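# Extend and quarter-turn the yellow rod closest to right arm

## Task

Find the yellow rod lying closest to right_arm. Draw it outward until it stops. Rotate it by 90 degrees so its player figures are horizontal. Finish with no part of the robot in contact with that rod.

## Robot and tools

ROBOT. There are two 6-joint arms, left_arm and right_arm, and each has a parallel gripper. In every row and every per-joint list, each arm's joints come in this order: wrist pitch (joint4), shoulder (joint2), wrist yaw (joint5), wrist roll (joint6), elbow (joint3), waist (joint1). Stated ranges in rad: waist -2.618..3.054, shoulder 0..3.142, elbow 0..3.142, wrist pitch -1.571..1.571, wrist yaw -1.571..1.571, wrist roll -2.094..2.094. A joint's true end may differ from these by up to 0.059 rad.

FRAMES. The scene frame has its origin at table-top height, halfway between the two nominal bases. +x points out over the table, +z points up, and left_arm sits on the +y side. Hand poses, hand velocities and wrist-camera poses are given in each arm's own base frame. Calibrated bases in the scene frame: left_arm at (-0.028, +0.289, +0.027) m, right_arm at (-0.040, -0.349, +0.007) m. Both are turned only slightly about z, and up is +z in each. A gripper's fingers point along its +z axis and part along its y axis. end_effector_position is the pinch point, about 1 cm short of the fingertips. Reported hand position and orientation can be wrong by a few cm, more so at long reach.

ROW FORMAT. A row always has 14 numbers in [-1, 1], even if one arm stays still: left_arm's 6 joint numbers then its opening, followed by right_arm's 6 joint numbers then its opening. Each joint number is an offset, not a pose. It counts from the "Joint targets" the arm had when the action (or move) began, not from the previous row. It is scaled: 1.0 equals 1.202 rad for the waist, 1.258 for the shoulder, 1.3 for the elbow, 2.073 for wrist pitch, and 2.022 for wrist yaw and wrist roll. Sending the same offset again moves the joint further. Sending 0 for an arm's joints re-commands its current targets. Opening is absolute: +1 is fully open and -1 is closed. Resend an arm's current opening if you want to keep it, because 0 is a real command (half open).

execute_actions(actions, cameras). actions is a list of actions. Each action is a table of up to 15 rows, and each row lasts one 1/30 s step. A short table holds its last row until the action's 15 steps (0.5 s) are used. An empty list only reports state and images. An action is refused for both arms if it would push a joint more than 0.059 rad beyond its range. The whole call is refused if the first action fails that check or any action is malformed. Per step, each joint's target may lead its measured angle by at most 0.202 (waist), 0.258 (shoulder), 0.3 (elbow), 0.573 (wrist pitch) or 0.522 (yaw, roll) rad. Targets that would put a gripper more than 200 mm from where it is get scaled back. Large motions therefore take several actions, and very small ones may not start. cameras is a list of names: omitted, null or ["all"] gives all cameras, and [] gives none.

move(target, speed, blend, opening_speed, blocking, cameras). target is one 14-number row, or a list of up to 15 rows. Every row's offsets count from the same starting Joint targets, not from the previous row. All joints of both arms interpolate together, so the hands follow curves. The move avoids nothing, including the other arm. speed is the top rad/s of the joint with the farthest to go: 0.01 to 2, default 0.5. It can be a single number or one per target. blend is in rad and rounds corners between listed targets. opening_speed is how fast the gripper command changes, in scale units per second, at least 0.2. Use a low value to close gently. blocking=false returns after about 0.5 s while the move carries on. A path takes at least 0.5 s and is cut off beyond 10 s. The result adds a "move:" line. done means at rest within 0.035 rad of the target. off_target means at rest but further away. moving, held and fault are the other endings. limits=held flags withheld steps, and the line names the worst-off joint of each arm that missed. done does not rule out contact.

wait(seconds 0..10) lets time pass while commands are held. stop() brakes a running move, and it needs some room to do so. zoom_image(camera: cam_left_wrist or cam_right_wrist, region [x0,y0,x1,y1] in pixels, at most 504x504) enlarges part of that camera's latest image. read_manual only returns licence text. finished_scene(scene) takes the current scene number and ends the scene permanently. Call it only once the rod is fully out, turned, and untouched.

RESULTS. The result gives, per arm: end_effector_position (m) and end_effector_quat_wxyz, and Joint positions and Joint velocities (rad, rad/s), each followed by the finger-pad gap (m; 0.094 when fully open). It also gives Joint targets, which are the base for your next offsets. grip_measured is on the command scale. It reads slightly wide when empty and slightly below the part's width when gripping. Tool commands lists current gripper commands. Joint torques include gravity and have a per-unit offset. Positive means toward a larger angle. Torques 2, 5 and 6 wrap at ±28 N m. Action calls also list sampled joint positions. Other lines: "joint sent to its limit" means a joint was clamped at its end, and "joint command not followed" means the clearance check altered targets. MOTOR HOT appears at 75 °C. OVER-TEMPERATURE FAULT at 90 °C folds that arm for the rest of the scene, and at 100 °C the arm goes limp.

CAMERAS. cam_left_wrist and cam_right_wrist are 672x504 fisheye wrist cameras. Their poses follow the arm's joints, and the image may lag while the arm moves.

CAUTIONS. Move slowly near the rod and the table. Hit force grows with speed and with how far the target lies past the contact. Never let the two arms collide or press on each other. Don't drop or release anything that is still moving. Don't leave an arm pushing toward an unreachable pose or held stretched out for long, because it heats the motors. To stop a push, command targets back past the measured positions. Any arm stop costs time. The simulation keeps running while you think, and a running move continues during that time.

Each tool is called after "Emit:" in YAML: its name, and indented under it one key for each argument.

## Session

Emit:
execute_actions:
  actions: []

Scene clock: 0.00 s.
left_arm: end_effector_position=(+0.4127, +0.0165, +0.1264) grip_measured=+1.000 end_effector_quat_wxyz=(+0.618, -0.002, +0.786, +0.007) | right_arm: end_effector_position=(+0.3903, -0.0463, +0.1052) grip_measured=+1.000 end_effector_quat_wxyz=(+0.587, +0.098, +0.798, -0.097)
Joint names: [wrist pitch, shoulder, wrist yaw, wrist roll, elbow, waist]
Joint positions: left_arm=[0.901 1.55 0.039 0.018 0.411 0.054 0.094] | right_arm=[0.871 1.537 0.276 0.046 0.357 0.003 0.094]
Joint velocities: within noise
Joint torques (N m): no reading
Heat: left arm: 38 °C; right arm: 37 °C.
Joint targets: left_arm=[0.890 1.548 0.039 0.020 0.413 0.054] | right_arm=[0.861 1.535 0.277 0.048 0.359 0.003]
Tool commands: left_gripper/opening=+1.0 right_gripper/opening=+1.0
camera_calibration:
cam_left_wrist: T_world_to_cam=[[-0.0177715, -0.985886, 0.166469, -0.00802584], [-0.580773, -0.125349, -0.804357, 0.379017], [0.813871, -0.110976, -0.570349, -0.140832], [0, 0, 0, 1]] pos_world=[0.334599, 0.0239679, 0.225878]
cam_right_wrist: T_world_to_cam=[[-0.258995, -0.939858, 0.222685, 0.0248201], [-0.669392, 0.00845401, -0.742861, 0.372449], [0.696301, -0.341461, -0.631323, -0.10339], [0, 0, 0, 1]] pos_world=[0.327733, -0.0151249, 0.205878]

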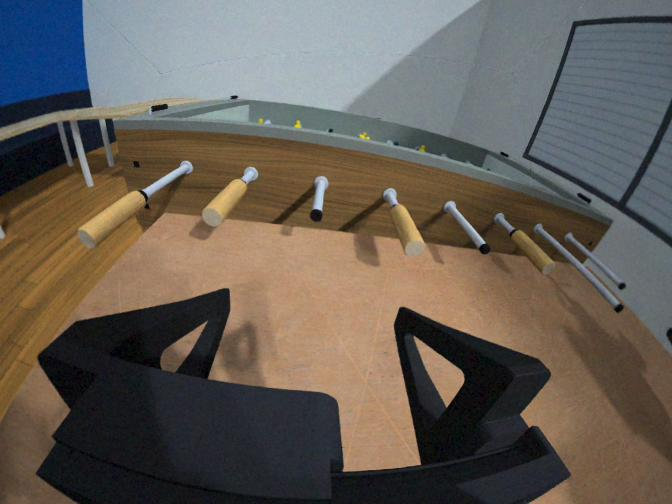

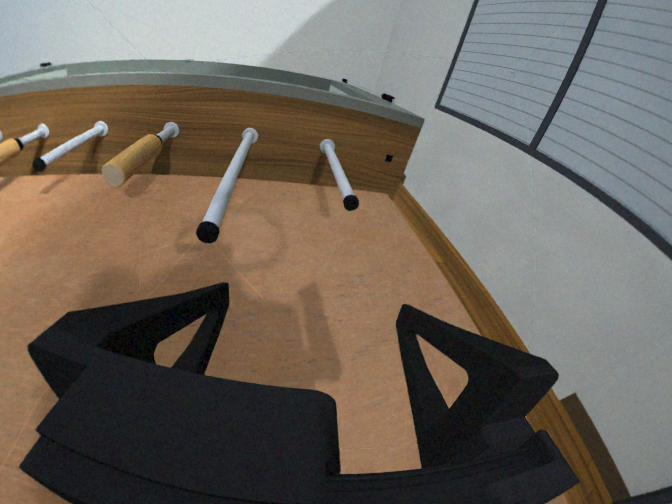

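Emit:
move:
  target: [0,0,0,0,0,0,1,-0.4395,0.0517,0.0015,-0.0237,0.8777,0.1639,0.4]
  speed: 1.0
  cameras: ["cam_right_wrist"]

Emit:
zoom_image:
  camera: "cam_right_wrist"
  region: [255, 190, 325, 280]

Scene clock: 14.30 s.
left_arm: end_effector_position=(+0.4127, +0.0165, +0.1264) grip_measured=+1.000 end_effector_quat_wxyz=(+0.618, -0.002, +0.786, +0.007) | right_arm: end_effector_position=(+0.5133, +0.0531, +0.3848) grip_measured=+0.402 end_effector_quat_wxyz=(+0.659, +0.020, +0.751, -0.037)
Joint names: [wrist pitch, shoulder, wrist yaw, wrist roll, elbow, waist]
Joint positions: left_arm=[0.901 1.55 0.039 0.018 0.411 0.054 0.094] | right_arm=[-0.029 1.587 0.276 0.008 1.483 0.196 0.066]
Joint velocities: within noise
Joint torques (N m): left_arm=[1.85 -6.79 0 0.01 5.64 -0.02] | right_arm=[1.58 -6.04 0.11 -0.08 8.62 0.46]
Heat: left arm: 39 °C; right arm: 39 °C.
Joint targets: left_arm=[0.890 1.548 0.039 0.020 0.413 0.054] | right_arm=[-0.050 1.600 0.280 0.000 1.500 0.200]
move: done
camera_calibration:
cam_right_wrist: T_world_to_cam=[[-0.10349, -0.971963, 0.211134, 0.01421], [-0.522906, -0.127404, -0.842815, 0.632185], [0.846085, -0.197626, -0.49506, -0.115446], [0, 0, 0, 1]] pos_world=[0.429721, 0.0715391, 0.472663]
Images, in order (width x height): cam_right_wrist 672x504.

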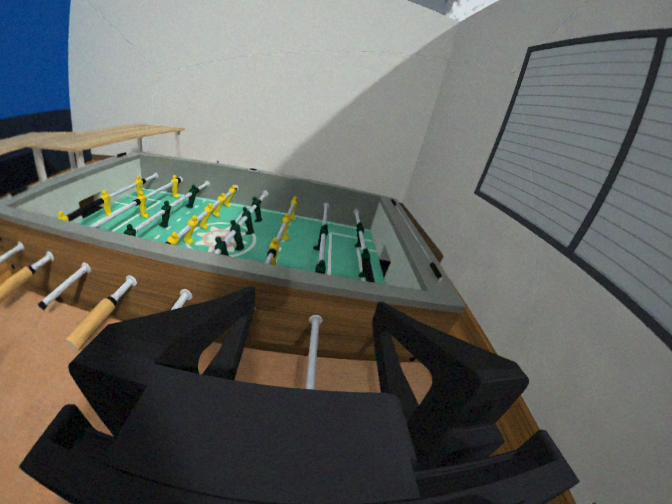

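Scaled by 5.600 from the camera's 672x504 image, which has a finer 960x720 frame.

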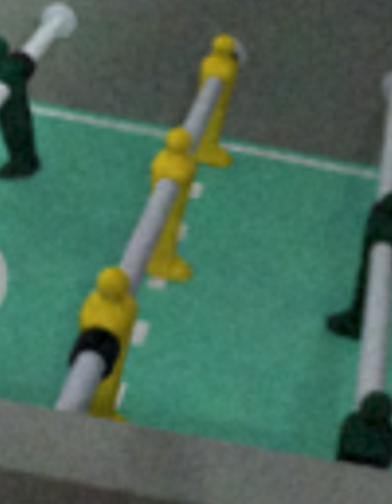

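Emit:
move:
  target:
    - [0,0,0,0,0,0,1,0.5256,0.5329,0.1048,0,-0.2071,0.1888,0.3]
    - [0,0,0,0,0,0,1,0.6107,0.7393,0.0973,0,-0.1435,0.1762,0.3]
    - [0,0,0,0,0,0,1,0.4954,0.8641,0.0656,-0.7839,0.1408,0.1223,0.3]
  speed: [1.0,0.5,0.8]
  blend: [0.08,0,0]
  cameras: ["cam_right_wrist"]

Scene clock: 51.10 s.
left_arm: end_effector_position=(+0.4127, +0.0165, +0.1264) grip_measured=+1.000 end_effector_quat_wxyz=(+0.618, -0.002, +0.786, +0.007) | right_arm: end_effector_position=(+0.6528, +0.1654, +0.0670) grip_measured=+0.303 end_effector_quat_wxyz=(+0.478, -0.488, +0.514, -0.519)
Joint names: [wrist pitch, shoulder, wrist yaw, wrist roll, elbow, waist]
Joint positions: left_arm=[0.901 1.55 0.039 0.018 0.411 0.054 0.094] | right_arm=[0.995 2.657 0.421 -1.584 1.658 0.355 0.061]
Joint velocities: within noise
Joint torques (N m): left_arm=[1.86 -6.72 -0.01 0.01 5.6 -0.02] | right_arm=[1.52 -10.97 -0.04 -0.05 7.76 -0.64]
Heat: left arm: 39 °C; right arm: 40 °C.
Joint targets: left_arm=[0.890 1.548 0.039 0.020 0.413 0.054] | right_arm=[0.977 2.687 0.413 -1.585 1.683 0.347]
move: done
camera_calibration:
cam_right_wrist: T_world_to_cam=[[-0.0323046, 0.195088, 0.980254, -0.0861108], [-0.457156, -0.875043, 0.159084, 0.465169], [0.8888, -0.442989, 0.117454, -0.397039], [0, 0, 0, 1]] pos_world=[0.562761, 0.247959, 0.0570431]
Images, in order (width x height): cam_right_wrist 672x504.

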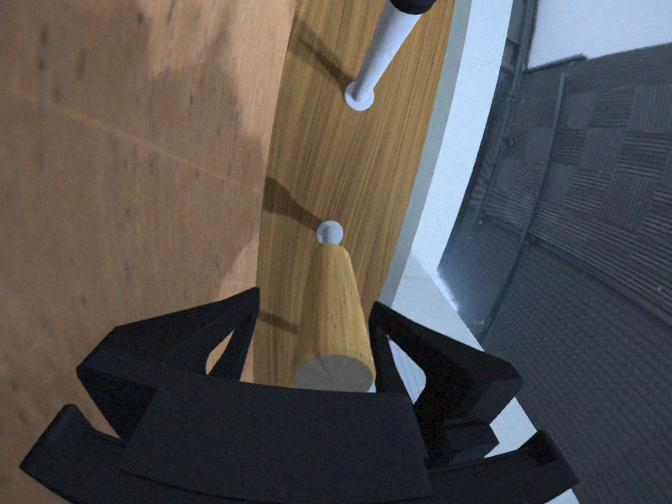

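Emit:
move:
  target:
    - [0,0,0,0,0,0,1,-0.0087,0,0,0,0.0138,0,0.303]
    - [0,0,0,0,0,0,1,-0.0087,0,0,0,0.0138,0,-0.5]
    - [0,0,0,0,0,0,1,-0.0087,0,0,0.7898,0.0138,0,-0.5]
    - [0,0,0,0,0,0,1,-0.0087,0,0,0.7898,0.0138,0,0.0]
    - [0,0,0,0,0,0,1,-0.0087,0,0,0.7898,0.0138,0,-0.5]
  speed: 0.8
  opening_speed: 0.8
  cameras: ["cam_right_wrist"]

Scene clock: 70.47 s.
left_arm: end_effector_position=(+0.4127, +0.0165, +0.1264) grip_measured=+1.000 end_effector_quat_wxyz=(+0.618, -0.002, +0.786, +0.007) | right_arm: end_effector_position=(+0.6570, +0.1648, +0.0722) grip_measured=-0.308 end_effector_quat_wxyz=(+0.707, +0.026, +0.706, -0.024)
Joint names: [wrist pitch, shoulder, wrist yaw, wrist roll, elbow, waist]
Joint positions: left_arm=[0.901 1.55 0.039 0.018 0.411 0.054 0.094] | right_arm=[0.979 2.659 0.424 0.002 1.682 0.353 0.032]
Joint velocities: within noise
Joint torques (N m): left_arm=[1.88 -6.79 -0.01 0.01 5.63 -0.01] | right_arm=[1.5 -11.22 -0.08 0.11 7.36 -0.43]
Heat: left arm: 39 °C; right arm: 41 °C.
Joint targets: left_arm=[0.890 1.548 0.039 0.020 0.413 0.054] | right_arm=[0.959 2.687 0.413 0.012 1.701 0.347]
move: done; target 4's new numbers were sent with right_arm's wrist pitch 0.056 rad from that target
camera_calibration:
cam_right_wrist: T_world_to_cam=[[-0.119386, -0.977286, 0.175096, 0.217572], [-0.406204, -0.112843, -0.906788, 0.383623], [0.90595, -0.179383, -0.383505, -0.420168], [0, 0, 0, 1]] pos_world=[0.562456, 0.180548, 0.148632]
Images, in order (width x height): cam_right_wrist 672x504.

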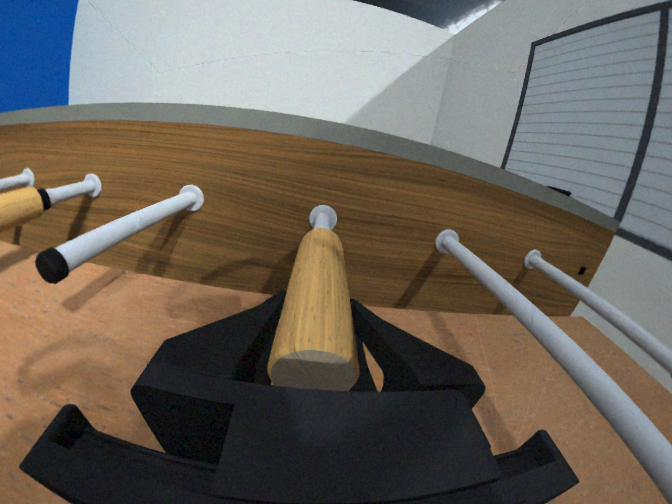

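Emit:
move:
  target:
    - [0,0,0,0,0,0,1,0.0806,-0.1248,0.0227,0,-0.2177,0.0416,-0.5]
    - [0,0,0,0,0,0,1,0.1486,-0.2019,0.049,0,-0.4,0.0849,-0.5]
    - [0,0,0,0,0,0,1,0.2055,-0.2568,0.0772,0,-0.5446,0.1331,-0.5]
    - [0,0,0,0,0,0,1,0.2547,-0.2957,0.1078,0,-0.6608,0.1847,-0.5]
  speed: [0.35,0.35,0.3,0.2]
  blend: 0.04
  cameras: ["cam_right_wrist"]

Scene clock: 94.47 s.
left_arm: end_effector_position=(+0.4127, +0.0165, +0.1264) grip_measured=+1.000 end_effector_quat_wxyz=(+0.618, -0.002, +0.786, +0.007) | right_arm: end_effector_position=(+0.4854, +0.1784, +0.0667) grip_measured=-0.308 end_effector_quat_wxyz=(+0.702, +0.024, +0.712, -0.024)
Joint names: [wrist pitch, shoulder, wrist yaw, wrist roll, elbow, waist]
Joint positions: left_arm=[0.901 1.55 0.039 0.018 0.411 0.054 0.094] | right_arm=[1.444 2.346 0.619 0.009 0.885 0.552 0.032]
Joint velocities: within noise
Joint torques (N m): left_arm=[1.87 -6.78 -0.01 0.03 5.6 -0.03] | right_arm=[2.01 -12.08 0.19 0.04 0.5 1.63]
Heat: left arm: 39 °C; right arm: 41 °C.
Joint targets: left_arm=[0.890 1.548 0.039 0.020 0.413 0.054] | right_arm=[1.487 2.315 0.631 0.012 0.842 0.569]
move: off_target (right_arm); right_arm: the elbow is farthest, 0.044 rad from its target
camera_calibration:
cam_right_wrist: T_world_to_cam=[[-0.112546, -0.977247, 0.179784, 0.207722], [-0.419877, -0.117214, -0.89998, 0.317406], [0.900576, -0.176777, -0.397131, -0.261302], [0, 0, 0, 1]] pos_world=[0.391972, 0.194008, 0.144543]
Images, in order (width x height): cam_right_wrist 672x504.

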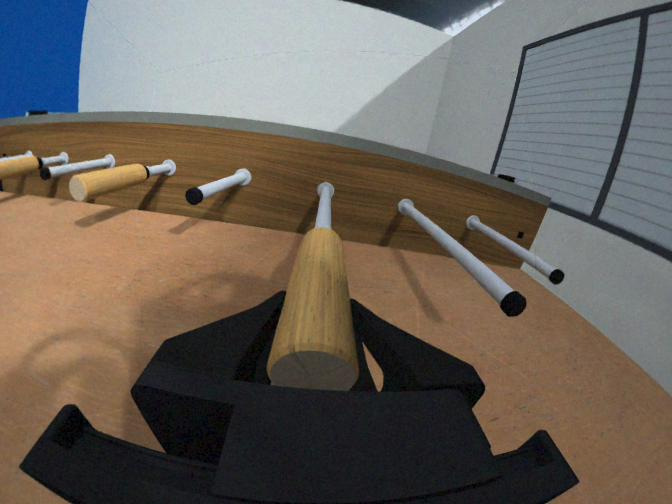

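Emit:
move:
  target:
    - [0,0,0,0,0,0,1,0.0145,-0.0199,0.0109,0,-0.04,0.0183,-0.5]
    - [0,0,0,0,0,0,1,-0.013,0.0119,-0.0045,0,0.0215,-0.01,-0.5]
    - [0,0,0,0,0,0,1,-0.013,0.0119,-0.0045,0,0.0215,-0.01,0.4]
    - [0,0,0,0,0,0,1,-0.1703,-0.2708,0,0,-0.0013,-0.0026,0.4]
    - [0,0,0,0,0,0,1,-0.7414,-0.5684,-0.1736,-0.0059,0.5062,-0.307,0.4]
  speed: [0.2,0.25,0.3,0.4,1.0]
  blend: [0,0,0,0.1,0]
  opening_speed: 0.9
  cameras: ["cam_right_wrist"]

Emit:
zoom_image:
  camera: "cam_right_wrist"
  region: [245, 190, 315, 280]

Scene clock: 114.30 s.
left_arm: end_effector_position=(+0.4127, +0.0165, +0.1264) grip_measured=+1.000 end_effector_quat_wxyz=(+0.618, -0.002, +0.786, +0.007) | right_arm: end_effector_position=(+0.5170, +0.0550, +0.3764) grip_measured=+0.397 end_effector_quat_wxyz=(+0.653, +0.020, +0.756, -0.041)
Joint names: [wrist pitch, shoulder, wrist yaw, wrist roll, elbow, waist]
Joint positions: left_arm=[0.901 1.55 0.039 0.018 0.411 0.054 0.094] | right_arm=[-0.029 1.603 0.288 0.008 1.482 0.202 0.066]
Joint velocities: within noise
Joint torques (N m): left_arm=[1.85 -6.78 -0.01 0.01 5.64 -0.02] | right_arm=[1.61 -7.41 -0.01 -0.08 8.68 -0.09]
Heat: left arm: 39 °C; right arm: 44 °C.
Joint targets: left_arm=[0.890 1.548 0.039 0.020 0.413 0.054] | right_arm=[-0.050 1.600 0.280 0.000 1.500 0.200]
move: done; target 3's new numbers were sent with right_arm's wrist pitch 0.040 rad from that target
camera_calibration:
cam_right_wrist: T_world_to_cam=[[-0.105394, -0.9703, 0.217736, 0.0166188], [-0.537452, -0.128643, -0.833425, 0.631321], [0.836682, -0.204861, -0.507931, -0.112275], [0, 0, 0, 1]] pos_world=[0.434995, 0.0743396, 0.465512]
Images, in order (width x height): cam_right_wrist 672x504.

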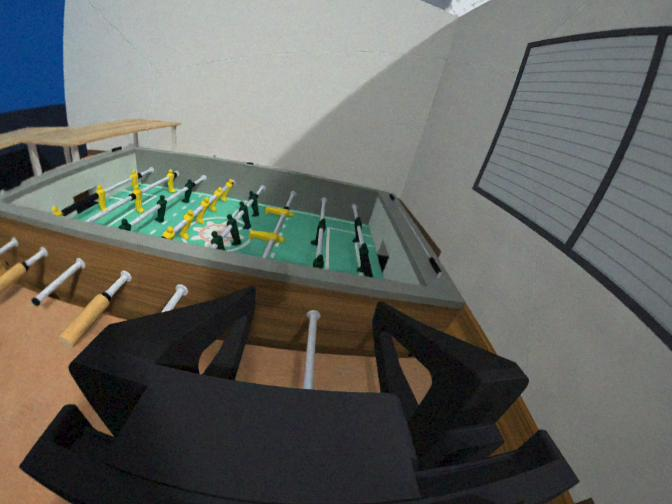

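Scaled by 5.600 from the camera's 672x504 image, which has a finer 960x720 frame.

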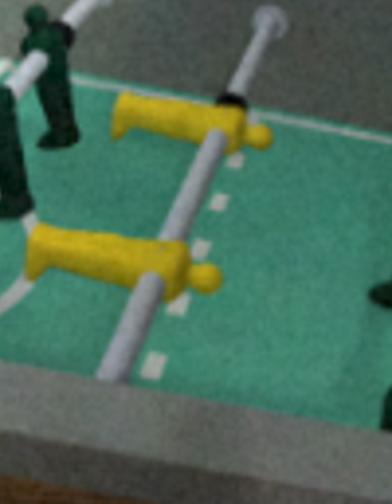

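Emit:
finished_scene:
  scene: 3

The scene is finished: the task was done.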